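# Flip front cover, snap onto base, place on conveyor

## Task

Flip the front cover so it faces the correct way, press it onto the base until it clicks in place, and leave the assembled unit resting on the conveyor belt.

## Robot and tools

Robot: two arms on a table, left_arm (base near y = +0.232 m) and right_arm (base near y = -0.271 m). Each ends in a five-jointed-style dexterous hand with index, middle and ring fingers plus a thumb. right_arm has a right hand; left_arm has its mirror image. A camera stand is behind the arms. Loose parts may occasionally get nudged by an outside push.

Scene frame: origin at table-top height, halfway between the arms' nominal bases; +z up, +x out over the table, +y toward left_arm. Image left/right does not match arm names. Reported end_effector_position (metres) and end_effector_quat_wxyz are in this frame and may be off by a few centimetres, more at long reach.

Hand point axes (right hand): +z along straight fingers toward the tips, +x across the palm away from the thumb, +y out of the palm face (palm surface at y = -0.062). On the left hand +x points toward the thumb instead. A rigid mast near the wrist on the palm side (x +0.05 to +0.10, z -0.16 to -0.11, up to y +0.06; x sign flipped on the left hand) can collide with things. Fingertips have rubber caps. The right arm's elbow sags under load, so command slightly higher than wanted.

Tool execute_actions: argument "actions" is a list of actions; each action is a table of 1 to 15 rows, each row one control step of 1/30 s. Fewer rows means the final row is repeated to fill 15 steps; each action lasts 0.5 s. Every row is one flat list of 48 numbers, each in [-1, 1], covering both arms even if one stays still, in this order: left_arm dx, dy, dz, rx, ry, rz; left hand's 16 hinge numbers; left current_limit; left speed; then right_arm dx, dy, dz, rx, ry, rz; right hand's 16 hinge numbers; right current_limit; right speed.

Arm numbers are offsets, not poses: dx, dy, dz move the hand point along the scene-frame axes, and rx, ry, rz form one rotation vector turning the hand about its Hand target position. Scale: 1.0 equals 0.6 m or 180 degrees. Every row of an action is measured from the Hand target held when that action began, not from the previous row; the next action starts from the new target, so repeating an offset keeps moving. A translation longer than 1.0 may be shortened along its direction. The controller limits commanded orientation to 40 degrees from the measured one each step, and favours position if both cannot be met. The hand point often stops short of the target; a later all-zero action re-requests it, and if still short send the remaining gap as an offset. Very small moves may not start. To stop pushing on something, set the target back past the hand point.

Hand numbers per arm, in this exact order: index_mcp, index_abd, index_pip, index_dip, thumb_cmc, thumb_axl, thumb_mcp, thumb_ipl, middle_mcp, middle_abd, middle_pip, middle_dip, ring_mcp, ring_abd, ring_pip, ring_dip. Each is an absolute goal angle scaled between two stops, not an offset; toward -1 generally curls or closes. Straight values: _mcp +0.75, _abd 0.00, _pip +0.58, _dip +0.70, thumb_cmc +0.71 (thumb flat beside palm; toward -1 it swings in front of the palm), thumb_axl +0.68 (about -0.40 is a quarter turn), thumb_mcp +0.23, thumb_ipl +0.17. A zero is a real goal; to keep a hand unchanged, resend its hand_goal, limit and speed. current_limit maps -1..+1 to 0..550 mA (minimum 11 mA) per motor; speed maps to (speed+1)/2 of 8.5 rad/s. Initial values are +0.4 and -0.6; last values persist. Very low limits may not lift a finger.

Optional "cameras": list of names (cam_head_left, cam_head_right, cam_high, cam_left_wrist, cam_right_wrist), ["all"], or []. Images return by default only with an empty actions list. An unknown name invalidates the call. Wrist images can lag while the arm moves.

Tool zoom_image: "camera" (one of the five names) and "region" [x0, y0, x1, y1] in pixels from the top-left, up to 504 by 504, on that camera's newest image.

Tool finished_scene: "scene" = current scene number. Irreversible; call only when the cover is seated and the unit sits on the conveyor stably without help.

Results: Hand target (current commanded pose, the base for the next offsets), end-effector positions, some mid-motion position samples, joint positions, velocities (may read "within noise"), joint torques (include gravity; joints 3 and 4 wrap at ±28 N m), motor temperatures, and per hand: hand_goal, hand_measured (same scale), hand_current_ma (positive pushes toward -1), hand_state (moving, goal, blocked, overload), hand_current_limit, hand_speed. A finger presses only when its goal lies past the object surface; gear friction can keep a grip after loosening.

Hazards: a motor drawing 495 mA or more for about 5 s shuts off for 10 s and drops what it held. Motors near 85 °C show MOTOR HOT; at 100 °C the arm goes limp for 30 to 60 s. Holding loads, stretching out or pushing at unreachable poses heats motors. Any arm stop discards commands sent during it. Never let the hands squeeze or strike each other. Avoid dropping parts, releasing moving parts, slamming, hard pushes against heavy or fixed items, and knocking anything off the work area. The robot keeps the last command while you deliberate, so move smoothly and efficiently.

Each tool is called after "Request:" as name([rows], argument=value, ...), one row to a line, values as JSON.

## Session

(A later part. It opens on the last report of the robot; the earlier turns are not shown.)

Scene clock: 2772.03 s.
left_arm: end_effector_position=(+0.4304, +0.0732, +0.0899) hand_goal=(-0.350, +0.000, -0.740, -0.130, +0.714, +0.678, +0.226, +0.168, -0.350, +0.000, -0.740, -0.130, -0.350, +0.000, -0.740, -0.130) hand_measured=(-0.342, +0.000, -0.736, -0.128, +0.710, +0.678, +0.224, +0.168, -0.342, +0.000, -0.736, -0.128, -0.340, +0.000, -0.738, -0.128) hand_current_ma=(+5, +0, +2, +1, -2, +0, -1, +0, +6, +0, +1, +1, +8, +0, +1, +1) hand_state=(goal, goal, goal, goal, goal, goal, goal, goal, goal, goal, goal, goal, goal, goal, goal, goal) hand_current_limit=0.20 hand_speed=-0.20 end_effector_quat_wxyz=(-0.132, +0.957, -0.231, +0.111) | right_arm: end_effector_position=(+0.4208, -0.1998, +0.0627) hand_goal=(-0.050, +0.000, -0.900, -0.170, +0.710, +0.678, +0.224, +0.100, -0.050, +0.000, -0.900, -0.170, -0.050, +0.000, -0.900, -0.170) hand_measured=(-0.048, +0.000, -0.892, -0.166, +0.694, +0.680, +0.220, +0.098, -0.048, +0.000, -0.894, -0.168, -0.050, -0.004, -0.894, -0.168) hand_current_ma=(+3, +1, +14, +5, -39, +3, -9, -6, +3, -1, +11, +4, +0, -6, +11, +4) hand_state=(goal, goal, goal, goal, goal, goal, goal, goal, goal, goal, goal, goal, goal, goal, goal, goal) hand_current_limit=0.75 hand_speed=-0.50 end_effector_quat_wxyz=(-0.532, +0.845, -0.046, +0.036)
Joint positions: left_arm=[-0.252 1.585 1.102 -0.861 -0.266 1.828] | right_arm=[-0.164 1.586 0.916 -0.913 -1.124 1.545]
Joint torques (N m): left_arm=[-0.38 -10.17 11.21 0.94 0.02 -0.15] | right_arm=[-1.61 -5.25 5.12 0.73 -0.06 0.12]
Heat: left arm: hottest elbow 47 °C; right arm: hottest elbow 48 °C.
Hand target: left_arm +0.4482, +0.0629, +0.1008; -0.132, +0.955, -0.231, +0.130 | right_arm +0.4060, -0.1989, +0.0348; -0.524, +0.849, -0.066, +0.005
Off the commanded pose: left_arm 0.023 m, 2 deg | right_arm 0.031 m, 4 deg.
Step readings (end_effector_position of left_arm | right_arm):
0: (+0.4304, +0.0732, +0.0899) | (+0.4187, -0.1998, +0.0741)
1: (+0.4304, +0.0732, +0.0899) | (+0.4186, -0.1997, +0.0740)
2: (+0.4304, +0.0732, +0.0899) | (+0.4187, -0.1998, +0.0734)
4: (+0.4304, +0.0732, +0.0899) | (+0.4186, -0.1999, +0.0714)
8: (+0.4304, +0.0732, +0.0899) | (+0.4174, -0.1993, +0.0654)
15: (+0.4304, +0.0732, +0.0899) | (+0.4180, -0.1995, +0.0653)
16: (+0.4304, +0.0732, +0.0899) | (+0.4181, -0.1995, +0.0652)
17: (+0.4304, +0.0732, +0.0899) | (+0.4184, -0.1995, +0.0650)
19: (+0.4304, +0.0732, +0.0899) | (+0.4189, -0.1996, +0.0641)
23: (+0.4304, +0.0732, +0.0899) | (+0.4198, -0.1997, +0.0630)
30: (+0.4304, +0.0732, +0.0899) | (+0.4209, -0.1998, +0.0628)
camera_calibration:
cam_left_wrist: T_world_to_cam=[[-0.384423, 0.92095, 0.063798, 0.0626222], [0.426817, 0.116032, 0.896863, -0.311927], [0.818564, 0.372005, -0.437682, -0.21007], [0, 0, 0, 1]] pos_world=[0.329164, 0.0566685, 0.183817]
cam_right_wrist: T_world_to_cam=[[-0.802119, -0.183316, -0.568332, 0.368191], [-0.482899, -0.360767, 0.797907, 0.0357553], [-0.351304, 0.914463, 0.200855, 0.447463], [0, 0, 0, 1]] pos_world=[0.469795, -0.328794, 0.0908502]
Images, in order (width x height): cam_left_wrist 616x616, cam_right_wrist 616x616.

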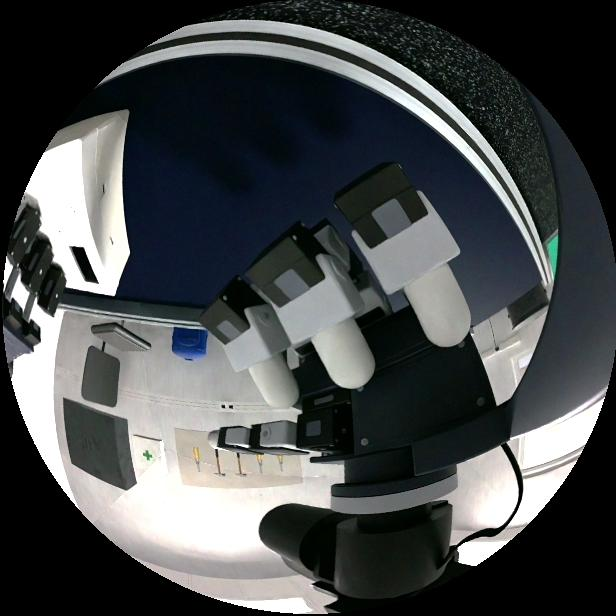

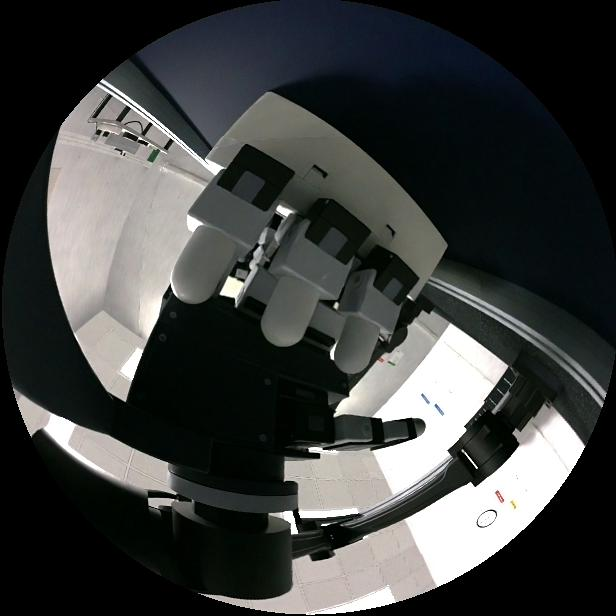

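Request:
zoom_image(camera="cam_right_wrist", region=[200, 120, 300, 220])

Request:
zoom_image(camera="cam_right_wrist", region=[360, 200, 450, 290])

Request:
zoom_image(camera="cam_left_wrist", region=[20, 100, 140, 310])

Scaled by 5.040 from the camera's 616x616 image, which has a finer 880x880 frame.

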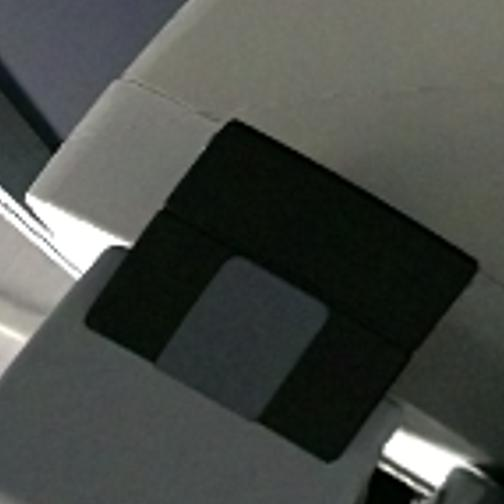

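Scaled by 5.600 from the camera's 616x616 image, which has a finer 880x880 frame.

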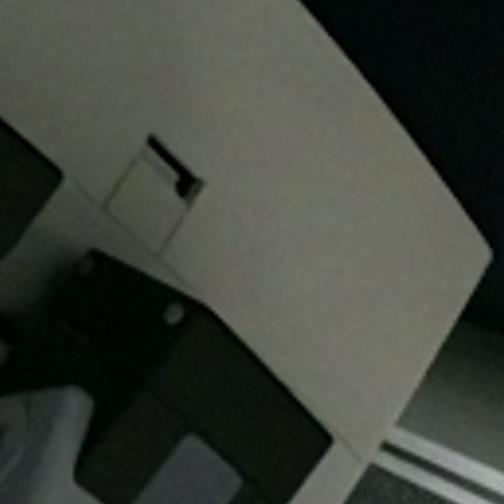

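Scaled by 2.400 from the camera's 616x616 image, which has a finer 880x880 frame.

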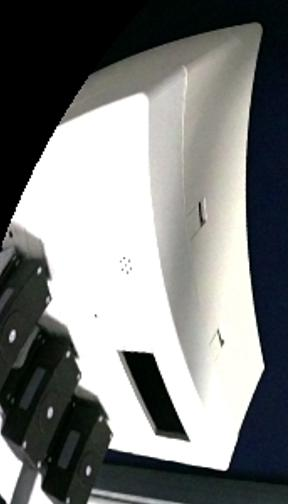

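Request:
zoom_image(camera="cam_left_wrist", region=[70, 100, 140, 200])

Request:
zoom_image(camera="cam_left_wrist", region=[70, 190, 140, 300])

Scaled by 5.040 from the camera's 616x616 image, which has a finer 880x880 frame.

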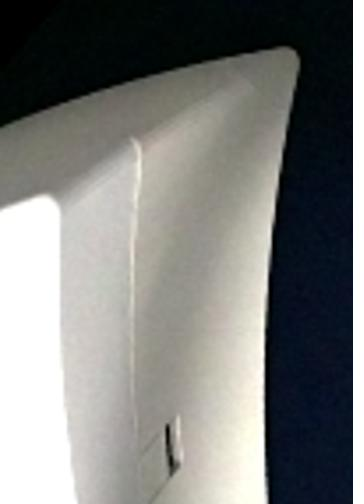

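Scaled by 4.582 from the camera's 616x616 image, which has a finer 880x880 frame.

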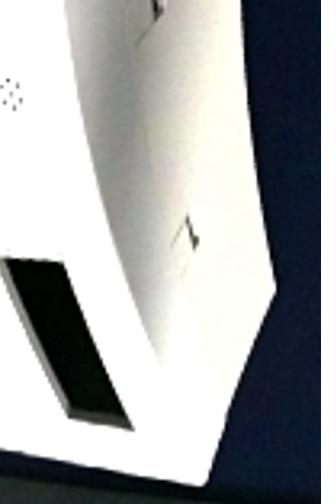

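Request:
execute_actions([
  [[0,0,0,0,0,0,-0.35,0,-0.74,-0.13,0.714,0.678,0.226,0.168,-0.35,0,-0.74,-0.13,-0.35,0,-0.74,-0.13,0.2,-0.2,-0.006,-0.003,-0.025,-0.006,0.005,0,-0.05,0,-0.9,-0.17,0.71,0.678,0.2247,0.1,-0.05,0,-0.9,-0.17,-0.05,0,-0.9,-0.17,0.75,-0.5]],
  [[0,0,0,0,0,0,-0.35,0,-0.74,-0.13,0.714,0.678,0.226,0.168,-0.35,0,-0.74,-0.13,-0.35,0,-0.74,-0.13,0.2,-0.2,-0.006,-0.003,-0.025,-0.006,0.005,0,-0.05,0,-0.9,-0.17,0.71,0.678,0.2247,0.1,-0.05,0,-0.9,-0.17,-0.05,0,-0.9,-0.17,0.75,-0.5]],
  [[0,0,0,0,0,0,-0.35,0,-0.74,-0.13,0.714,0.678,0.226,0.168,-0.35,0,-0.74,-0.13,-0.35,0,-0.74,-0.13,0.2,-0.2,-0.006,-0.003,-0.025,-0.006,0.005,0,-0.05,0,-0.9,-0.17,0.71,0.678,0.2247,0.1,-0.05,0,-0.9,-0.17,-0.05,0,-0.9,-0.17,0.75,-0.5]],
], cameras=["cam_right_wrist","cam_left_wrist"])

Request:
zoom_image(camera="cam_right_wrist", region=[190, 80, 460, 310])

Request:
zoom_image(camera="cam_left_wrist", region=[70, 100, 140, 200])

Scene clock: 2785.90 s.
left_arm: end_effector_position=(+0.4304, +0.0732, +0.0899) hand_goal=(-0.350, +0.000, -0.740, -0.130, +0.714, +0.678, +0.226, +0.168, -0.350, +0.000, -0.740, -0.130, -0.350, +0.000, -0.740, -0.130) hand_measured=(-0.342, +0.000, -0.736, -0.128, +0.710, +0.678, +0.224, +0.168, -0.342, +0.000, -0.736, -0.128, -0.340, +0.000, -0.738, -0.128) hand_current_ma=(+5, +0, +2, +1, -2, +0, -1, +0, +6, +0, +1, +1, +8, +0, +1, +1) hand_state=(goal, goal, goal, goal, goal, goal, goal, goal, goal, goal, goal, goal, goal, goal, goal, goal) hand_current_limit=0.20 hand_speed=-0.20 end_effector_quat_wxyz=(-0.132, +0.957, -0.231, +0.111) | right_arm: end_effector_position=(+0.4220, -0.1988, +0.0598) hand_goal=(-0.050, +0.000, -0.900, -0.170, +0.710, +0.678, +0.224, +0.100, -0.050, +0.000, -0.900, -0.170, -0.050, +0.000, -0.900, -0.170) hand_measured=(-0.054, +0.000, -0.892, -0.166, +0.694, +0.680, +0.220, +0.098, -0.052, +0.002, -0.894, -0.168, -0.048, +0.002, -0.894, -0.168) hand_current_ma=(-9, +1, +14, +5, -39, +3, -9, -6, -2, +1, +11, +4, +3, +3, +11, +4) hand_state=(goal, goal, goal, goal, goal, goal, goal, goal, goal, goal, goal, goal, goal, goal, goal, goal) hand_current_limit=0.75 hand_speed=-0.50 end_effector_quat_wxyz=(-0.532, +0.844, -0.047, +0.042)
Joint positions: left_arm=[-0.252 1.585 1.102 -0.861 -0.266 1.828] | right_arm=[-0.162 1.584 0.903 -0.874 -1.126 1.566]
Joint torques (N m): left_arm=[-0.38 -10.23 11.21 0.95 0.02 -0.15] | right_arm=[-1.26 -0.79 2.41 1.87 2.29 0.01]
Heat: left arm: hottest elbow 47 °C; right arm: hottest elbow 47 °C.
Hand target: left_arm +0.4482, +0.0629, +0.1008; -0.132, +0.955, -0.231, +0.130 | right_arm +0.3954, -0.2043, -0.0100; -0.498, +0.864, -0.078, -0.013
Off the commanded pose: left_arm 0.023 m, 2 deg | right_arm 0.075 m, 9 deg.
Step readings (end_effector_position of left_arm | right_arm):
0: (+0.4304, +0.0732, +0.0899) | (+0.4208, -0.1998, +0.0627)
1: (+0.4304, +0.0732, +0.0899) | (+0.4209, -0.1998, +0.0627)
2: (+0.4304, +0.0732, +0.0899) | (+0.4210, -0.1998, +0.0623)
4: (+0.4304, +0.0732, +0.0899) | (+0.4219, -0.2000, +0.0617)
8: (+0.4304, +0.0732, +0.0899) | (+0.4225, -0.2000, +0.0614)
15: (+0.4304, +0.0732, +0.0899) | (+0.4226, -0.1999, +0.0614)
16: (+0.4304, +0.0732, +0.0899) | (+0.4224, -0.1999, +0.0613)
17: (+0.4304, +0.0732, +0.0899) | (+0.4223, -0.1997, +0.0610)
19: (+0.4304, +0.0732, +0.0899) | (+0.4222, -0.1995, +0.0607)
23: (+0.4304, +0.0732, +0.0899) | (+0.4221, -0.1991, +0.0606)
30: (+0.4304, +0.0732, +0.0899) | (+0.4221, -0.1991, +0.0606)
31: (+0.4304, +0.0732, +0.0899) | (+0.4220, -0.1991, +0.0605)
32: (+0.4304, +0.0732, +0.0899) | (+0.4219, -0.1991, +0.0603)
34: (+0.4304, +0.0732, +0.0899) | (+0.4218, -0.1990, +0.0601)
38: (+0.4304, +0.0732, +0.0899) | (+0.4221, -0.1990, +0.0601)
45: (+0.4304, +0.0732, +0.0899) | (+0.4219, -0.1988, +0.0598)
camera_calibration:
cam_left_wrist: T_world_to_cam=[[-0.384423, 0.92095, 0.063798, 0.0626222], [0.426817, 0.116032, 0.896863, -0.311927], [0.818564, 0.372005, -0.437682, -0.21007], [0, 0, 0, 1]] pos_world=[0.329164, 0.0566685, 0.183817]
cam_right_wrist: T_world_to_cam=[[-0.797799, -0.177593, -0.576174, 0.367439], [-0.493153, -0.357574, 0.793058, 0.0442775], [-0.346867, 0.916843, 0.197692, 0.446304], [0, 0, 0, 1]] pos_world=[0.469786, -0.328104, 0.0883636]
Images, in order (width x height): cam_left_wrist 616x616, cam_right_wrist 616x616.

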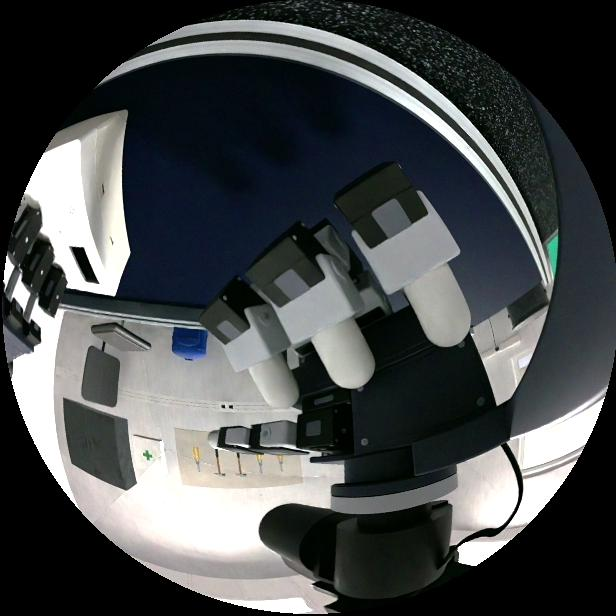

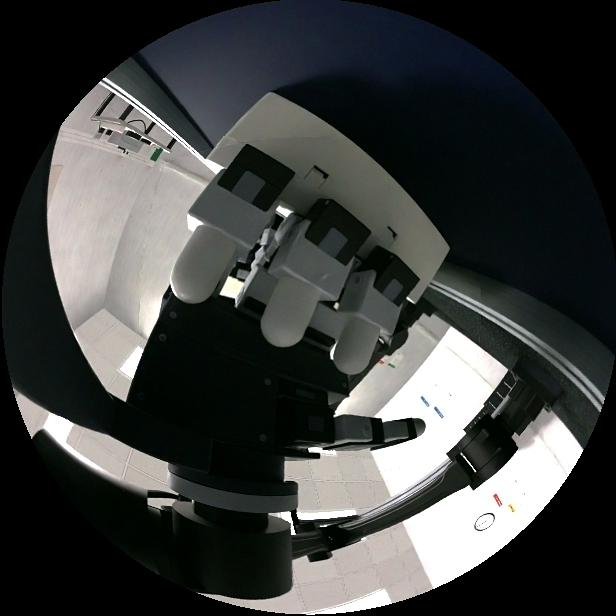

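Scaled by 1.867 from the camera's 616x616 image, which has a finer 880x880 frame.

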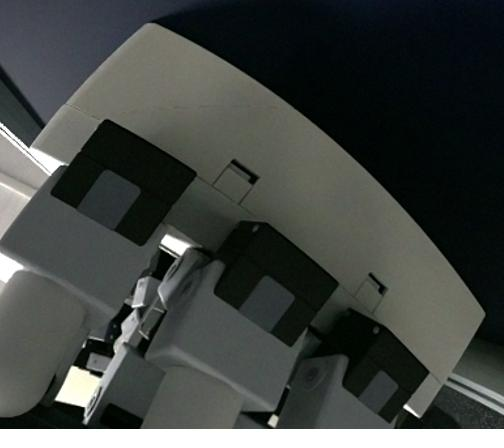

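Scaled by 5.040 from the camera's 616x616 image, which has a finer 880x880 frame.

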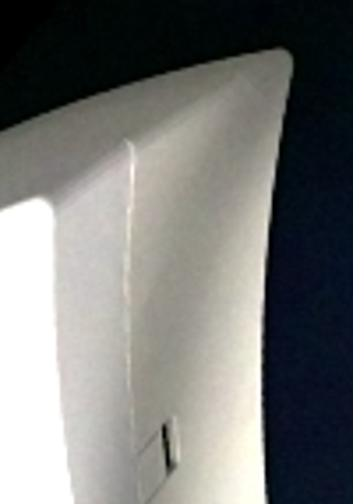

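Request:
execute_actions([
  [[0,0,0,0,0,0,-0.35,0,-0.74,-0.13,0.714,0.678,0.226,0.168,-0.35,0,-0.74,-0.13,-0.35,0,-0.74,-0.13,0.2,-0.2,0.008,0.004,0.035,0.009,-0.0075,0,-0.05,0,-0.9,-0.17,0.71,0.678,0.2247,0.1,-0.05,0,-0.9,-0.17,-0.05,0,-0.9,-0.17,0.75,-0.5]],
  [[0,0,0,0,0,0,-0.35,0,-0.74,-0.13,0.714,0.678,0.226,0.168,-0.35,0,-0.74,-0.13,-0.35,0,-0.74,-0.13,0.2,-0.2,0.01,0.004,0.035,0.009,-0.0075,0,-0.05,0,-0.9,-0.17,0.71,0.678,0.2247,0.1,-0.05,0,-0.9,-0.17,-0.05,0,-0.9,-0.17,0.75,-0.5]],
  [[0,0,0,0,0,0,-0.35,0,-0.74,-0.13,0.714,0.678,0.226,0.168,-0.35,0,-0.74,-0.13,-0.35,0,-0.74,-0.13,0.2,-0.2,0.012,0.003,0.04,0.006,-0.005,0,-0.05,0,-0.9,-0.17,0.71,0.678,0.2247,0.1,-0.05,0,-0.9,-0.17,-0.05,0,-0.9,-0.17,0.75,-0.5]],
  [[0,0,0,0,0,0,-0.35,0,-0.74,-0.13,0.714,0.678,0.226,0.168,-0.35,0,-0.74,-0.13,-0.35,0,-0.74,-0.13,0.2,-0.2,0.015,0.0,0.045,0,0,0,-0.05,0,-0.9,-0.17,0.71,0.678,0.2247,0.1,-0.05,0,-0.9,-0.17,-0.05,0,-0.9,-0.17,0.75,-0.5]],
], cameras=["cam_right_wrist","cam_left_wrist"])

Request:
zoom_image(camera="cam_right_wrist", region=[210, 40, 480, 310])

Request:
zoom_image(camera="cam_left_wrist", region=[70, 100, 140, 200])

Scene clock: 2796.10 s.
left_arm: end_effector_position=(+0.4304, +0.0732, +0.0899) hand_goal=(-0.350, +0.000, -0.740, -0.130, +0.714, +0.678, +0.226, +0.168, -0.350, +0.000, -0.740, -0.130, -0.350, +0.000, -0.740, -0.130) hand_measured=(-0.342, +0.000, -0.736, -0.128, +0.710, +0.678, +0.224, +0.168, -0.342, +0.000, -0.736, -0.128, -0.340, +0.000, -0.738, -0.128) hand_current_ma=(+5, +0, +2, +1, -2, +0, -1, +0, +6, +0, +1, +1, +8, +0, +1, +1) hand_state=(goal, goal, goal, goal, goal, goal, goal, goal, goal, goal, goal, goal, goal, goal, goal, goal) hand_current_limit=0.20 hand_speed=-0.20 end_effector_quat_wxyz=(-0.132, +0.957, -0.231, +0.111) | right_arm: end_effector_position=(+0.4049, -0.1972, +0.0706) hand_goal=(-0.050, +0.000, -0.900, -0.170, +0.710, +0.678, +0.224, +0.100, -0.050, +0.000, -0.900, -0.170, -0.050, +0.000, -0.900, -0.170) hand_measured=(-0.052, +0.000, -0.892, -0.166, +0.694, +0.680, +0.220, +0.098, -0.052, +0.000, -0.894, -0.168, -0.050, -0.004, -0.894, -0.168) hand_current_ma=(-3, +0, +14, +5, -39, +3, -9, -6, -3, +0, +11, +4, +0, -4, +11, +4) hand_state=(goal, goal, goal, goal, goal, goal, goal, goal, goal, goal, goal, goal, goal, goal, goal, goal) hand_current_limit=0.75 hand_speed=-0.50 end_effector_quat_wxyz=(-0.535, +0.842, -0.069, +0.001)
Joint positions: left_arm=[-0.252 1.585 1.102 -0.861 -0.266 1.828] | right_arm=[-0.164 1.582 0.928 -1.008 -1.126 1.549]
Joint torques (N m): left_arm=[-0.44 -10.23 11.22 0.95 0.02 -0.15] | right_arm=[-1.61 -8.94 11.47 -0.29 -0.77 0.12]
Heat: left arm: hottest elbow 47 °C; right arm: hottest elbow 46 °C.
Hand target: left_arm +0.4482, +0.0629, +0.1008; -0.132, +0.955, -0.231, +0.130 | right_arm +0.4224, -0.1978, +0.0829; -0.532, +0.844, -0.062, +0.011
Off the commanded pose: left_arm 0.023 m, 2 deg | right_arm 0.021 m, 2 deg.
Step readings (end_effector_position of left_arm | right_arm):
0: (+0.4304, +0.0732, +0.0899) | (+0.4220, -0.1988, +0.0598)
1: (+0.4304, +0.0732, +0.0899) | (+0.4220, -0.1988, +0.0598)
2: (+0.4304, +0.0732, +0.0899) | (+0.4222, -0.1987, +0.0604)
4: (+0.4304, +0.0732, +0.0899) | (+0.4222, -0.1986, +0.0605)
8: (+0.4304, +0.0732, +0.0899) | (+0.4222, -0.1984, +0.0606)
15: (+0.4304, +0.0732, +0.0899) | (+0.4222, -0.1984, +0.0607)
16: (+0.4304, +0.0732, +0.0899) | (+0.4222, -0.1983, +0.0607)
17: (+0.4304, +0.0732, +0.0899) | (+0.4222, -0.1982, +0.0609)
19: (+0.4304, +0.0732, +0.0899) | (+0.4220, -0.1981, +0.0611)
23: (+0.4304, +0.0732, +0.0899) | (+0.4218, -0.1981, +0.0612)
30: (+0.4304, +0.0732, +0.0899) | (+0.4212, -0.1980, +0.0613)
31: (+0.4304, +0.0732, +0.0899) | (+0.4210, -0.1979, +0.0614)
32: (+0.4304, +0.0732, +0.0899) | (+0.4204, -0.1978, +0.0617)
34: (+0.4304, +0.0732, +0.0899) | (+0.4197, -0.1979, +0.0620)
38: (+0.4304, +0.0732, +0.0899) | (+0.4181, -0.1977, +0.0629)
45: (+0.4304, +0.0732, +0.0899) | (+0.4168, -0.1976, +0.0631)
46: (+0.4304, +0.0732, +0.0899) | (+0.4167, -0.1976, +0.0633)
47: (+0.4304, +0.0732, +0.0899) | (+0.4160, -0.1975, +0.0642)
49: (+0.4304, +0.0732, +0.0899) | (+0.4128, -0.1975, +0.0658)
53: (+0.4304, +0.0732, +0.0899) | (+0.4080, -0.1974, +0.0688)
60: (+0.4304, +0.0732, +0.0899) | (+0.4053, -0.1973, +0.0704)
camera_calibration:
cam_left_wrist: T_world_to_cam=[[-0.384423, 0.92095, 0.063798, 0.0626222], [0.426817, 0.116032, 0.896863, -0.311927], [0.818564, 0.372005, -0.437682, -0.21007], [0, 0, 0, 1]] pos_world=[0.329164, 0.0566685, 0.183817]
cam_right_wrist: T_world_to_cam=[[-0.84684, -0.175197, -0.502164, 0.375417], [-0.415849, -0.3705, 0.830542, -0.00883285], [-0.33156, 0.91216, 0.240899, 0.426643], [0, 0, 0, 1]] pos_world=[0.455703, -0.326668, 0.0930792]
Images, in order (width x height): cam_left_wrist 616x616, cam_right_wrist 616x616.

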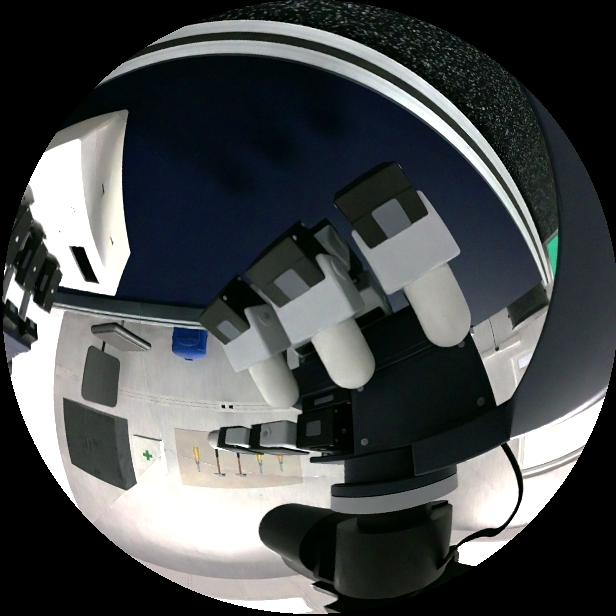

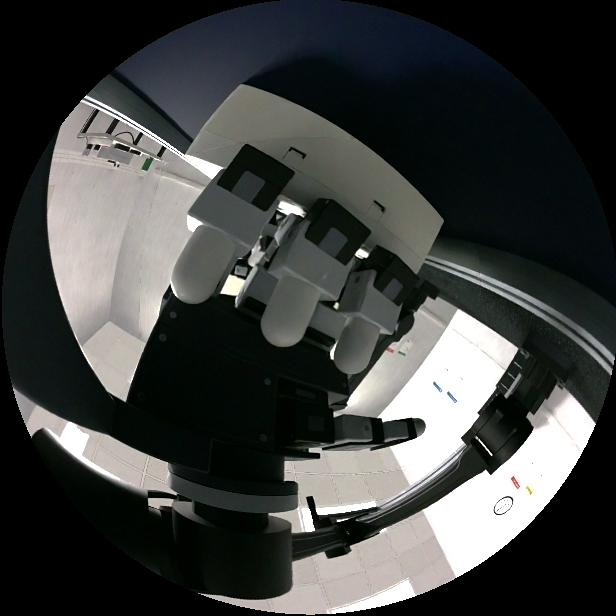

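Scaled by 1.867 from the camera's 616x616 image, which has a finer 880x880 frame.

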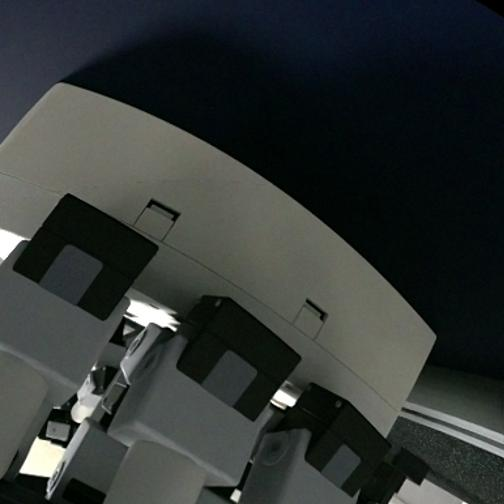

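Scaled by 5.040 from the camera's 616x616 image, which has a finer 880x880 frame.

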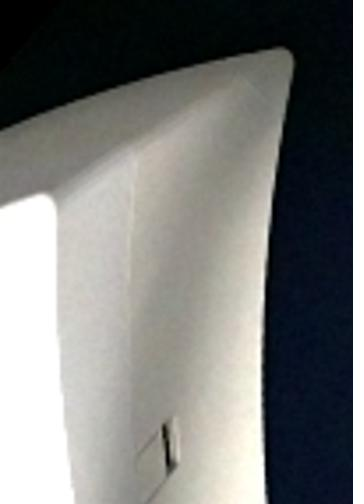

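Request:
execute_actions([
  [[0,0,0,0,0,0,-0.35,0,-0.74,-0.13,0.714,0.678,0.226,0.168,-0.35,0,-0.74,-0.13,-0.35,0,-0.74,-0.13,0.2,-0.2,0,0,0.04,0,0,0,-0.05,0,-0.9,-0.17,0.71,0.678,0.2247,0.1,-0.05,0,-0.9,-0.17,-0.05,0,-0.9,-0.17,0.75,-0.5]],
  [[0,0,0,0,0,0,-0.35,0,-0.74,-0.13,0.714,0.678,0.226,0.168,-0.35,0,-0.74,-0.13,-0.35,0,-0.74,-0.13,0.2,-0.2,0,0,0.06,0,0,0,-0.05,0,-0.9,-0.17,0.71,0.678,0.2247,0.1,-0.05,0,-0.9,-0.17,-0.05,0,-0.9,-0.17,0.75,-0.5]],
], cameras=["all"])

Scene clock: 2814.30 s.
left_arm: end_effector_position=(+0.4304, +0.0732, +0.0899) hand_goal=(-0.350, +0.000, -0.740, -0.130, +0.714, +0.678, +0.226, +0.168, -0.350, +0.000, -0.740, -0.130, -0.350, +0.000, -0.740, -0.130) hand_measured=(-0.342, +0.000, -0.736, -0.128, +0.710, +0.678, +0.224, +0.168, -0.342, +0.000, -0.736, -0.128, -0.340, +0.000, -0.738, -0.128) hand_current_ma=(+5, +0, +2, +1, -2, +0, -1, +0, +6, +0, +1, +1, +8, +0, +1, +1) hand_state=(goal, goal, goal, goal, goal, goal, goal, goal, goal, goal, goal, goal, goal, goal, goal, goal) hand_current_limit=0.20 hand_speed=-0.20 end_effector_quat_wxyz=(-0.132, +0.957, -0.231, +0.111) | right_arm: end_effector_position=(+0.4073, -0.1978, +0.1302) hand_goal=(-0.050, +0.000, -0.900, -0.170, +0.710, +0.678, +0.224, +0.100, -0.050, +0.000, -0.900, -0.170, -0.050, +0.000, -0.900, -0.170) hand_measured=(-0.052, +0.000, -0.892, -0.166, +0.694, +0.680, +0.220, +0.098, -0.052, +0.000, -0.894, -0.168, -0.050, -0.004, -0.894, -0.168) hand_current_ma=(-3, +0, +14, +5, -39, +3, -9, -6, -3, +0, +11, +4, +0, -4, +11, +4) hand_state=(goal, goal, goal, goal, goal, goal, goal, goal, goal, goal, goal, goal, goal, goal, goal, goal) hand_current_limit=0.75 hand_speed=-0.50 end_effector_quat_wxyz=(-0.534, +0.843, -0.071, +0.001)
Joint positions: left_arm=[-0.252 1.585 1.102 -0.861 -0.266 1.828] | right_arm=[-0.164 1.495 1.012 -1.175 -1.124 1.556]
Joint torques (N m): left_arm=[-0.38 -10.17 11.21 0.96 0.02 -0.15] | right_arm=[-1.61 -8.35 12.29 -0.31 -0.84 0.05]
Heat: left arm: hottest elbow 47 °C; right arm: hottest elbow 50 °C.
Hand target: left_arm +0.4482, +0.0629, +0.1008; -0.132, +0.955, -0.231, +0.130 | right_arm +0.4224, -0.1978, +0.1429; -0.532, +0.844, -0.062, +0.011
Off the commanded pose: left_arm 0.023 m, 2 deg | right_arm 0.020 m, 2 deg.
Step readings (end_effector_position of left_arm | right_arm):
0: (+0.4304, +0.0732, +0.0899) | (+0.4048, -0.1972, +0.0707)
1: (+0.4304, +0.0732, +0.0899) | (+0.4048, -0.1972, +0.0708)
2: (+0.4304, +0.0732, +0.0899) | (+0.4042, -0.1973, +0.0713)
4: (+0.4304, +0.0732, +0.0899) | (+0.4024, -0.1971, +0.0746)
8: (+0.4304, +0.0732, +0.0899) | (+0.4033, -0.1972, +0.0853)
15: (+0.4304, +0.0732, +0.0899) | (+0.4068, -0.1976, +0.0935)
16: (+0.4304, +0.0732, +0.0899) | (+0.4063, -0.1976, +0.0936)
17: (+0.4304, +0.0732, +0.0899) | (+0.4053, -0.1975, +0.0947)
19: (+0.4304, +0.0732, +0.0899) | (+0.4023, -0.1972, +0.0999)
23: (+0.4304, +0.0732, +0.0899) | (+0.4032, -0.1973, +0.1170)
30: (+0.4304, +0.0732, +0.0899) | (+0.4083, -0.1979, +0.1300)
camera_calibration:
cam_left_wrist: T_world_to_cam=[[-0.384423, 0.92095, 0.063798, 0.0626222], [0.426817, 0.116032, 0.896863, -0.311927], [0.818564, 0.372005, -0.437682, -0.21007], [0, 0, 0, 1]] pos_world=[0.329164, 0.0566685, 0.183817]
cam_right_wrist: T_world_to_cam=[[-0.848641, -0.173817, -0.499597, 0.407889], [-0.414637, -0.367875, 0.832313, -0.0576624], [-0.32846, 0.913485, 0.240123, 0.412662], [0, 0, 0, 1]] pos_world=[0.457785, -0.327275, 0.152683]

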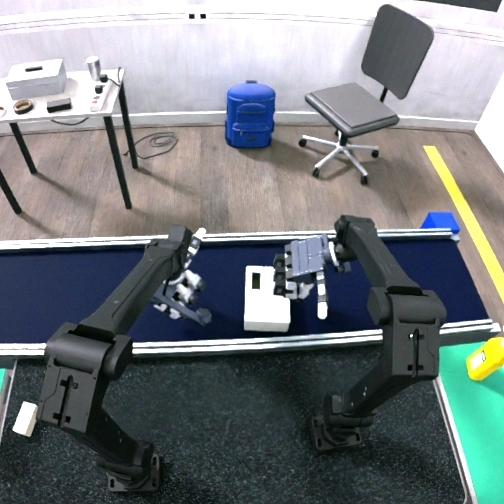

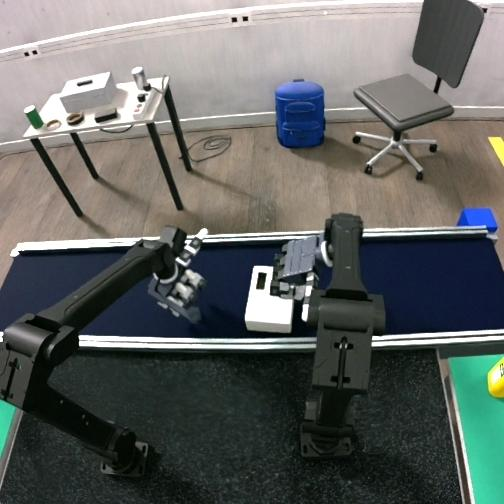

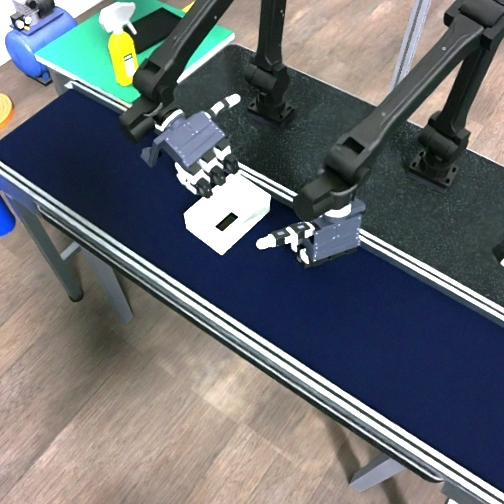

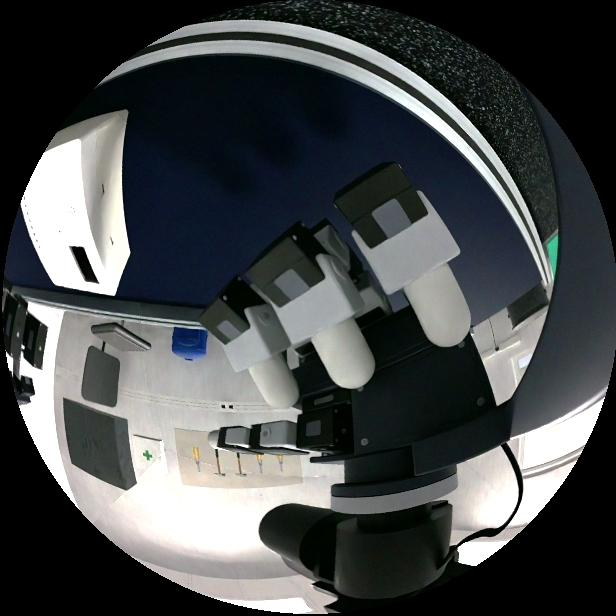

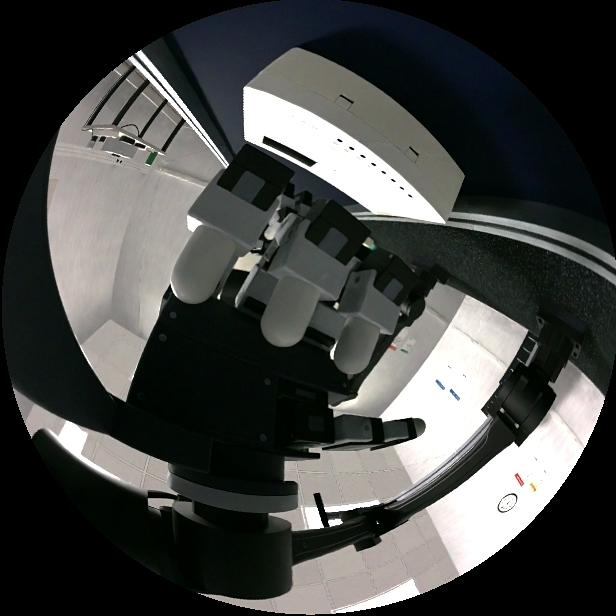

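Request:
zoom_image(camera="cam_right_wrist", region=[230, 40, 480, 230])

Request:
zoom_image(camera="cam_left_wrist", region=[10, 100, 140, 310])

Request:
zoom_image(camera="cam_high", region=[175, 165, 285, 265])

Request:
zoom_image(camera="cam_head_left", region=[225, 250, 315, 350])

Scaled by 2.016 from the camera's 616x616 image, which has a finer 880x880 frame.

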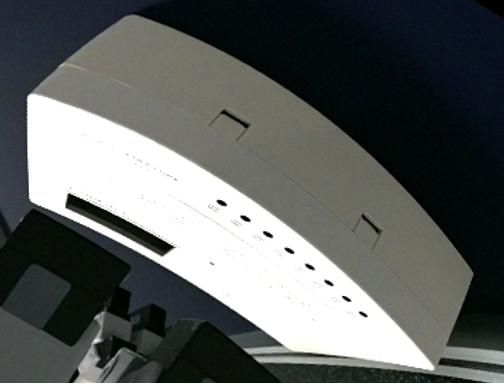

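Scaled by 2.400 from the camera's 616x616 image, which has a finer 880x880 frame.

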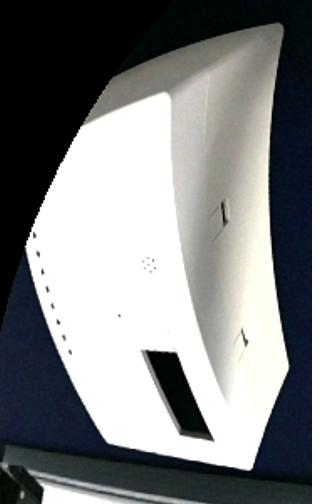

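Scaled by 4.582.

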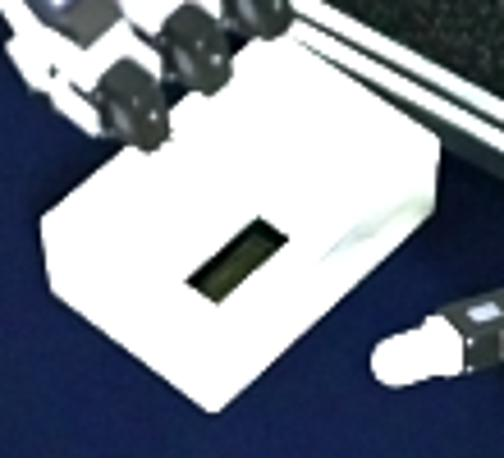

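Scaled by 5.040.

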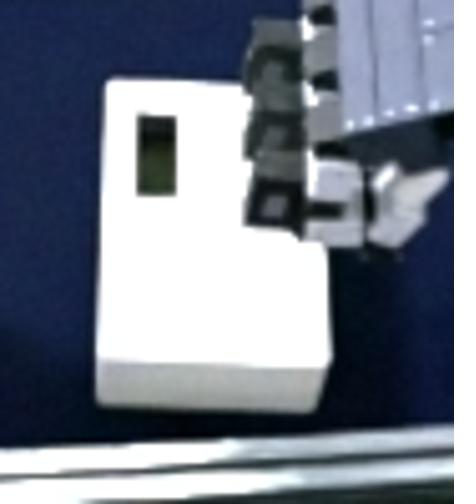

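Request:
zoom_image(camera="cam_left_wrist", region=[80, 120, 140, 280])

Request:
zoom_image(camera="cam_right_wrist", region=[320, 80, 440, 170])

Scaled by 3.150 from the camera's 616x616 image, which has a finer 880x880 frame.

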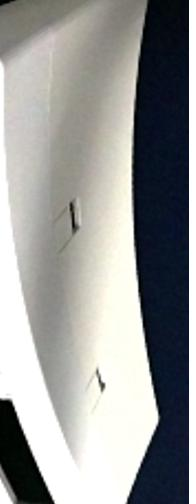

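Scaled by 4.200 from the camera's 616x616 image, which has a finer 880x880 frame.

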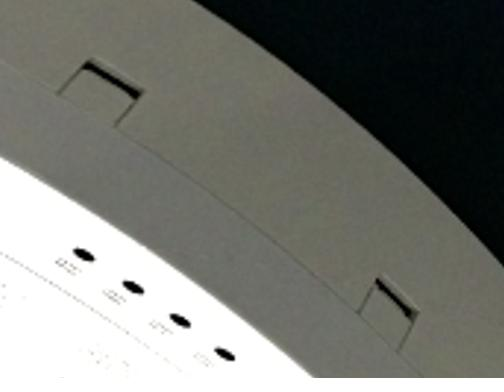

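Request:
execute_actions([
  [[0,0,0,0,0,0,-0.35,0,-0.74,-0.13,0.714,0.678,0.226,0.168,-0.35,0,-0.74,-0.13,-0.35,0,-0.74,-0.13,0.2,-0.2,-0.012,0.065,0,0,0,0,-0.05,0,-0.9,-0.17,0.71,0.678,0.2247,0.1,-0.05,0,-0.9,-0.17,-0.05,0,-0.9,-0.17,0.75,-0.5]],
  [[0,0,0,0,0,0,-0.35,0,-0.74,-0.13,0.714,0.678,0.226,0.168,-0.35,0,-0.74,-0.13,-0.35,0,-0.74,-0.13,0.2,-0.2,-0.012,0.065,-0.02,0,0,0,-0.05,0,-0.9,-0.17,0.71,0.678,0.2247,0.1,-0.05,0,-0.9,-0.17,-0.05,0,-0.9,-0.17,0.75,-0.5]],
  [[0,0,0,0,0,0,-0.35,0,-0.74,-0.13,0.714,0.678,0.226,0.168,-0.35,0,-0.74,-0.13,-0.35,0,-0.74,-0.13,0.2,-0.2,0,0,-0.05,0,0,0,-0.05,0,-0.9,-0.17,0.71,0.678,0.2247,0.1,-0.05,0,-0.9,-0.17,-0.05,0,-0.9,-0.17,0.75,-0.5]],
], cameras=["cam_head_left","cam_high"])

Scene clock: 2831.33 s.
left_arm: end_effector_position=(+0.4304, +0.0732, +0.0899) hand_goal=(-0.350, +0.000, -0.740, -0.130, +0.714, +0.678, +0.226, +0.168, -0.350, +0.000, -0.740, -0.130, -0.350, +0.000, -0.740, -0.130) hand_measured=(-0.342, +0.000, -0.736, -0.128, +0.710, +0.678, +0.224, +0.168, -0.342, +0.000, -0.736, -0.128, -0.340, +0.000, -0.738, -0.128) hand_current_ma=(+5, +0, +2, +1, -2, +0, -1, +0, +6, +0, +1, +1, +8, +0, +1, +1) hand_state=(goal, goal, goal, goal, goal, goal, goal, goal, goal, goal, goal, goal, goal, goal, goal, goal) hand_current_limit=0.20 hand_speed=-0.20 end_effector_quat_wxyz=(-0.132, +0.957, -0.231, +0.111) | right_arm: end_effector_position=(+0.4127, -0.1187, +0.1123) hand_goal=(-0.050, +0.000, -0.900, -0.170, +0.710, +0.678, +0.224, +0.100, -0.050, +0.000, -0.900, -0.170, -0.050, +0.000, -0.900, -0.170) hand_measured=(-0.052, +0.000, -0.892, -0.166, +0.694, +0.680, +0.220, +0.098, -0.050, +0.000, -0.894, -0.168, -0.050, -0.004, -0.894, -0.168) hand_current_ma=(-1, +0, +14, +5, -38, +3, -8, -6, -1, +0, +11, +4, +0, -4, +11, +4) hand_state=(goal, goal, goal, goal, goal, goal, goal, goal, goal, goal, goal, goal, goal, goal, goal, goal) hand_current_limit=0.75 hand_speed=-0.50 end_effector_quat_wxyz=(-0.535, +0.843, -0.050, +0.021)
Joint positions: left_arm=[-0.252 1.585 1.102 -0.861 -0.266 1.828] | right_arm=[0.04 1.436 0.884 -0.665 -1.098 1.984]
Joint torques (N m): left_arm=[-0.38 -10.23 11.21 0.95 0.02 -0.15] | right_arm=[-2.14 -6.77 7.35 1.18 -0.75 0.11]
Motor temperatures (°C): left_arm=[29 32 47 29 28 28] | right_arm=[27 34 52 25 33 25]
Heat: left arm: hottest elbow 47 °C; right arm: hottest elbow 52 °C.
Hand target: left_arm +0.4482, +0.0629, +0.1008; -0.132, +0.955, -0.231, +0.130 | right_arm +0.4079, -0.1198, +0.1009; -0.532, +0.844, -0.062, +0.011
Off the commanded pose: left_arm 0.023 m, 2 deg | right_arm 0.012 m, 2 deg.
Step readings (end_effector_position of left_arm | right_arm):
0: (+0.4304, +0.0732, +0.0899) | (+0.4073, -0.1978, +0.1302)
1: (+0.4304, +0.0732, +0.0899) | (+0.4072, -0.1975, +0.1302)
2: (+0.4304, +0.0732, +0.0899) | (+0.4082, -0.1966, +0.1302)
4: (+0.4304, +0.0732, +0.0899) | (+0.4121, -0.1897, +0.1312)
8: (+0.4304, +0.0732, +0.0899) | (+0.4175, -0.1689, +0.1383)
15: (+0.4304, +0.0732, +0.0899) | (+0.4208, -0.1577, +0.1465)
16: (+0.4304, +0.0732, +0.0899) | (+0.4212, -0.1577, +0.1463)
17: (+0.4304, +0.0732, +0.0899) | (+0.4218, -0.1559, +0.1454)
19: (+0.4304, +0.0732, +0.0899) | (+0.4227, -0.1507, +0.1410)
23: (+0.4304, +0.0732, +0.0899) | (+0.4160, -0.1310, +0.1334)
30: (+0.4304, +0.0732, +0.0899) | (+0.4130, -0.1192, +0.1319)
31: (+0.4304, +0.0732, +0.0899) | (+0.4133, -0.1191, +0.1321)
32: (+0.4304, +0.0732, +0.0899) | (+0.4141, -0.1189, +0.1315)
34: (+0.4304, +0.0732, +0.0899) | (+0.4152, -0.1187, +0.1274)
38: (+0.4304, +0.0732, +0.0899) | (+0.4115, -0.1191, +0.1175)
45: (+0.4304, +0.0732, +0.0899) | (+0.4123, -0.1189, +0.1121)
Images, in order (width x height): cam_head_left 504x504, cam_high 504x504.

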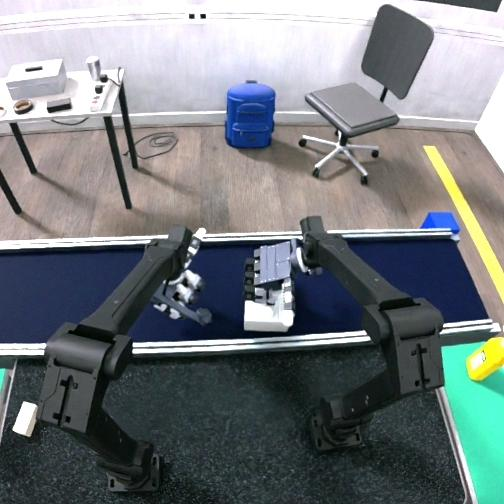

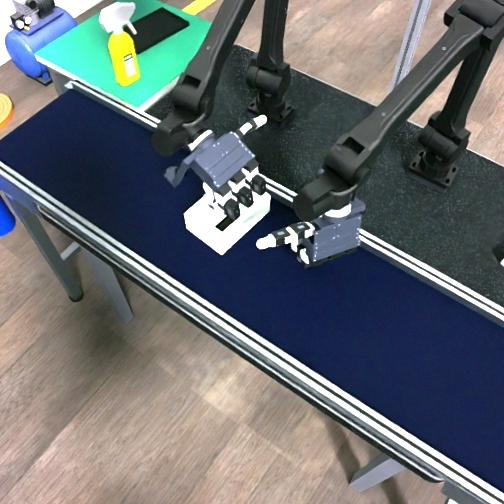

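Request:
execute_actions([
  [[0,0,0,0,0,0,-0.35,0,-0.74,-0.13,0.714,0.678,0.226,0.168,-0.35,0,-0.74,-0.13,-0.35,0,-0.74,-0.13,0.2,-0.2,-0.004,-0.009,-0.035,0,0,0,-0.05,0,-0.9,-0.17,0.71,0.678,0.2247,0.1,-0.05,0,-0.9,-0.17,-0.05,0,-0.9,-0.17,0.75,-0.5]],
  [[0,0,0,0,0,0,-0.35,0,-0.74,-0.13,0.714,0.678,0.226,0.168,-0.35,0,-0.74,-0.13,-0.35,0,-0.74,-0.13,0.2,-0.2,-0.002,0,-0.015,0,0,0,-0.05,0,-0.9,-0.17,0.71,0.678,0.2247,0.1,-0.05,0,-0.9,-0.17,-0.05,0,-0.9,-0.17,0.75,-0.5]],
  [[0,0,0,0,0,0,-0.35,0,-0.74,-0.13,0.714,0.678,0.226,0.168,-0.35,0,-0.74,-0.13,-0.35,0,-0.74,-0.13,0.2,-0.2,-0.002,0,-0.01,0,0,0,-0.05,0,-0.9,-0.17,0.71,0.678,0.2247,0.1,-0.05,0,-0.9,-0.17,-0.05,0,-0.9,-0.17,0.75,-0.5]],
], cameras=["cam_high","cam_left_wrist"])

Scene clock: 2839.50 s.
left_arm: end_effector_position=(+0.4304, +0.0732, +0.0899) hand_goal=(-0.350, +0.000, -0.740, -0.130, +0.714, +0.678, +0.226, +0.168, -0.350, +0.000, -0.740, -0.130, -0.350, +0.000, -0.740, -0.130) hand_measured=(-0.342, +0.000, -0.736, -0.128, +0.710, +0.678, +0.224, +0.168, -0.342, +0.000, -0.736, -0.128, -0.340, +0.000, -0.738, -0.128) hand_current_ma=(+5, +0, +2, +1, -2, +0, -1, +0, +6, +0, +1, +1, +8, +0, +1, +1) hand_state=(goal, goal, goal, goal, goal, goal, goal, goal, goal, goal, goal, goal, goal, goal, goal, goal) hand_current_limit=0.20 hand_speed=-0.20 end_effector_quat_wxyz=(-0.132, +0.957, -0.231, +0.111) | right_arm: end_effector_position=(+0.4082, -0.1213, +0.0801) hand_goal=(-0.050, +0.000, -0.900, -0.170, +0.710, +0.678, +0.224, +0.100, -0.050, +0.000, -0.900, -0.170, -0.050, +0.000, -0.900, -0.170) hand_measured=(-0.052, +0.000, -0.892, -0.166, +0.694, +0.680, +0.220, +0.098, -0.050, +0.000, -0.894, -0.168, -0.052, -0.002, -0.902, -0.168) hand_current_ma=(-1, +0, +14, +5, -38, +3, -8, -6, -1, +0, +11, +4, -4, -1, -3, +4) hand_state=(goal, goal, goal, goal, goal, goal, goal, goal, goal, goal, goal, goal, goal, goal, goal, goal) hand_current_limit=0.75 hand_speed=-0.50 end_effector_quat_wxyz=(-0.535, +0.843, -0.054, +0.018)
Joint positions: left_arm=[-0.252 1.585 1.102 -0.861 -0.266 1.828] | right_arm=[0.033 1.483 0.833 -0.58 -1.101 1.979]
Joint torques (N m): left_arm=[-0.44 -10.23 11.21 0.95 0.02 -0.15] | right_arm=[-2.67 -6.3 6.49 1.21 -0.81 -0.11]
Heat: left arm: hottest elbow 47 °C; right arm: hottest elbow 51 °C.
Hand target: left_arm +0.4482, +0.0629, +0.1008; -0.132, +0.955, -0.231, +0.130 | right_arm +0.4032, -0.1252, +0.0650; -0.532, +0.844, -0.061, +0.011
Off the commanded pose: left_arm 0.023 m, 2 deg | right_arm 0.016 m, 1 deg.
Step readings (end_effector_position of left_arm | right_arm):
0: (+0.4304, +0.0732, +0.0899) | (+0.4128, -0.1187, +0.1123)
1: (+0.4304, +0.0732, +0.0899) | (+0.4128, -0.1187, +0.1123)
2: (+0.4304, +0.0732, +0.0899) | (+0.4130, -0.1187, +0.1116)
4: (+0.4304, +0.0732, +0.0899) | (+0.4123, -0.1191, +0.1081)
8: (+0.4304, +0.0732, +0.0899) | (+0.4073, -0.1206, +0.0959)
15: (+0.4304, +0.0732, +0.0899) | (+0.4065, -0.1217, +0.0896)
16: (+0.4304, +0.0732, +0.0899) | (+0.4067, -0.1217, +0.0896)
17: (+0.4304, +0.0732, +0.0899) | (+0.4071, -0.1217, +0.0894)
19: (+0.4304, +0.0732, +0.0899) | (+0.4084, -0.1216, +0.0888)
23: (+0.4304, +0.0732, +0.0899) | (+0.4078, -0.1217, +0.0851)
30: (+0.4304, +0.0732, +0.0899) | (+0.4070, -0.1217, +0.0823)
31: (+0.4304, +0.0732, +0.0899) | (+0.4071, -0.1217, +0.0823)
32: (+0.4304, +0.0732, +0.0899) | (+0.4074, -0.1217, +0.0820)
34: (+0.4304, +0.0732, +0.0899) | (+0.4079, -0.1217, +0.0814)
38: (+0.4304, +0.0732, +0.0899) | (+0.4080, -0.1214, +0.0802)
45: (+0.4304, +0.0732, +0.0899) | (+0.4081, -0.1213, +0.0801)
camera_calibration:
cam_left_wrist: T_world_to_cam=[[-0.384423, 0.92095, 0.063798, 0.0626222], [0.426817, 0.116032, 0.896863, -0.311927], [0.818564, 0.372005, -0.437682, -0.21007], [0, 0, 0, 1]] pos_world=[0.329164, 0.0566685, 0.183817]
Images, in order (width x height): cam_high 504x504, cam_left_wrist 616x616.

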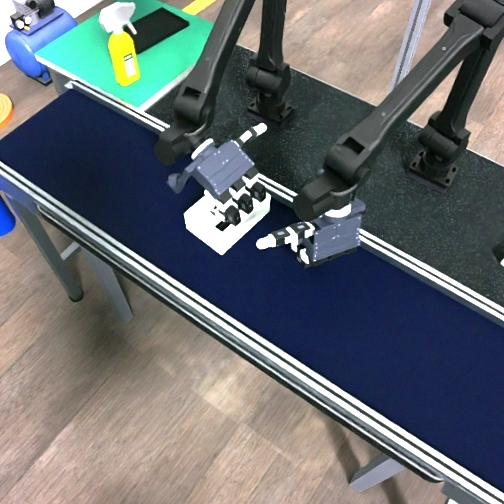

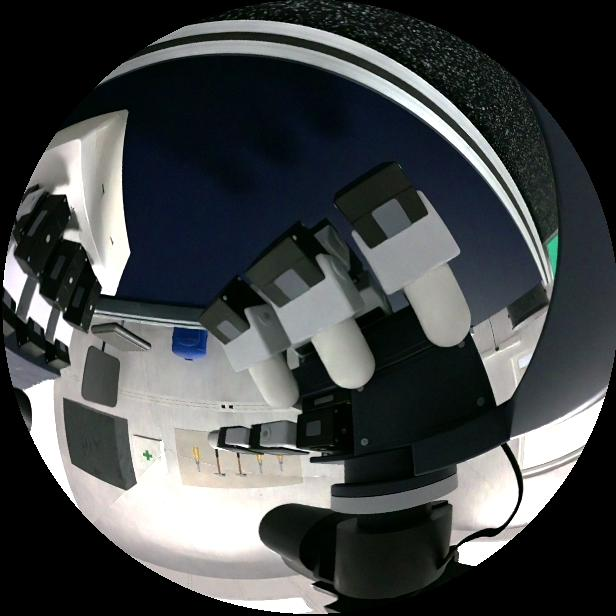

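Request:
zoom_image(camera="cam_left_wrist", region=[0, 100, 140, 310])

Request:
zoom_image(camera="cam_high", region=[165, 125, 285, 255])

Scaled by 2.400 from the camera's 616x616 image, which has a finer 880x880 frame.

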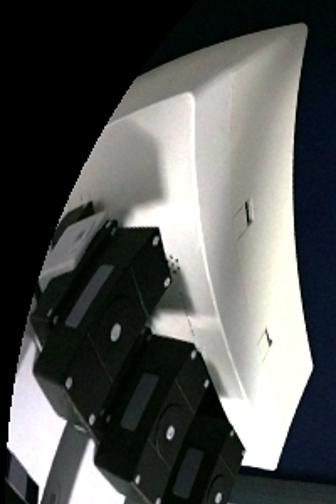

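Scaled by 3.877.

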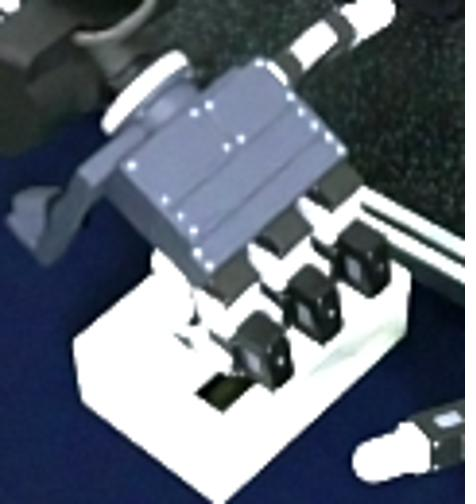

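Request:
execute_actions([
  [[0,0,0,0,0,0,-0.35,0,-0.74,-0.13,0.714,0.678,0.226,0.168,-0.35,0,-0.74,-0.13,-0.35,0,-0.74,-0.13,0.2,-0.2,-0.004,0.0,-0.015,0,0.006,0,-0.05,0,-0.9,-0.17,0.71,0.678,0.2247,0.1,-0.05,0,-0.9,-0.17,-0.05,0,-0.9,-0.17,0.75,-0.5]],
])

Scene clock: 2856.20 s.
left_arm: end_effector_position=(+0.4304, +0.0732, +0.0899) hand_goal=(-0.350, +0.000, -0.740, -0.130, +0.714, +0.678, +0.226, +0.168, -0.350, +0.000, -0.740, -0.130, -0.350, +0.000, -0.740, -0.130) hand_measured=(-0.342, +0.000, -0.736, -0.128, +0.710, +0.678, +0.224, +0.168, -0.342, +0.000, -0.736, -0.128, -0.340, +0.000, -0.738, -0.128) hand_current_ma=(+5, +0, +2, +1, -2, +0, -1, +0, +6, +0, +1, +1, +8, +0, +1, +1) hand_state=(goal, goal, goal, goal, goal, goal, goal, goal, goal, goal, goal, goal, goal, goal, goal, goal) hand_current_limit=0.20 hand_speed=-0.20 end_effector_quat_wxyz=(-0.132, +0.957, -0.231, +0.111) | right_arm: end_effector_position=(+0.4088, -0.1201, +0.0789) hand_goal=(-0.050, +0.000, -0.900, -0.170, +0.710, +0.678, +0.224, +0.100, -0.050, +0.000, -0.900, -0.170, -0.050, +0.000, -0.900, -0.170) hand_measured=(-0.052, +0.000, -0.892, -0.166, +0.694, +0.680, +0.220, +0.098, -0.050, +0.000, -0.894, -0.168, -0.064, +0.002, -0.914, -0.168) hand_current_ma=(-1, +0, +14, +5, -38, +3, -8, -6, -1, +0, +11, +4, -35, +1, -32, +4) hand_state=(goal, goal, goal, goal, goal, goal, goal, goal, goal, goal, goal, goal, goal, goal, goal, goal) hand_current_limit=0.75 hand_speed=-0.50 end_effector_quat_wxyz=(-0.538, +0.841, -0.053, +0.018)
Joint positions: left_arm=[-0.252 1.585 1.102 -0.861 -0.266 1.828] | right_arm=[0.033 1.49 0.833 -0.573 -1.109 1.978]
Joint torques (N m): left_arm=[-0.38 -10.23 11.21 0.95 0.02 -0.15] | right_arm=[-2.67 -5.3 5.96 1.22 -0.54 -0.1]
Heat: left arm: hottest elbow 48 °C; right arm: hottest elbow 49 °C.
Hand target: left_arm +0.4482, +0.0629, +0.1008; -0.132, +0.955, -0.231, +0.130 | right_arm +0.4009, -0.1252, +0.0559; -0.531, +0.845, -0.066, +0.003
Off the commanded pose: left_arm 0.023 m, 2 deg | right_arm 0.025 m, 2 deg.
Step readings (end_effector_position of left_arm | right_arm):
0: (+0.4304, +0.0732, +0.0899) | (+0.4082, -0.1213, +0.0801)
1: (+0.4304, +0.0732, +0.0899) | (+0.4082, -0.1213, +0.0801)
2: (+0.4304, +0.0732, +0.0899) | (+0.4082, -0.1213, +0.0799)
4: (+0.4304, +0.0732, +0.0899) | (+0.4086, -0.1209, +0.0794)
8: (+0.4304, +0.0732, +0.0899) | (+0.4087, -0.1202, +0.0790)
15: (+0.4304, +0.0732, +0.0899) | (+0.4088, -0.1201, +0.0790)


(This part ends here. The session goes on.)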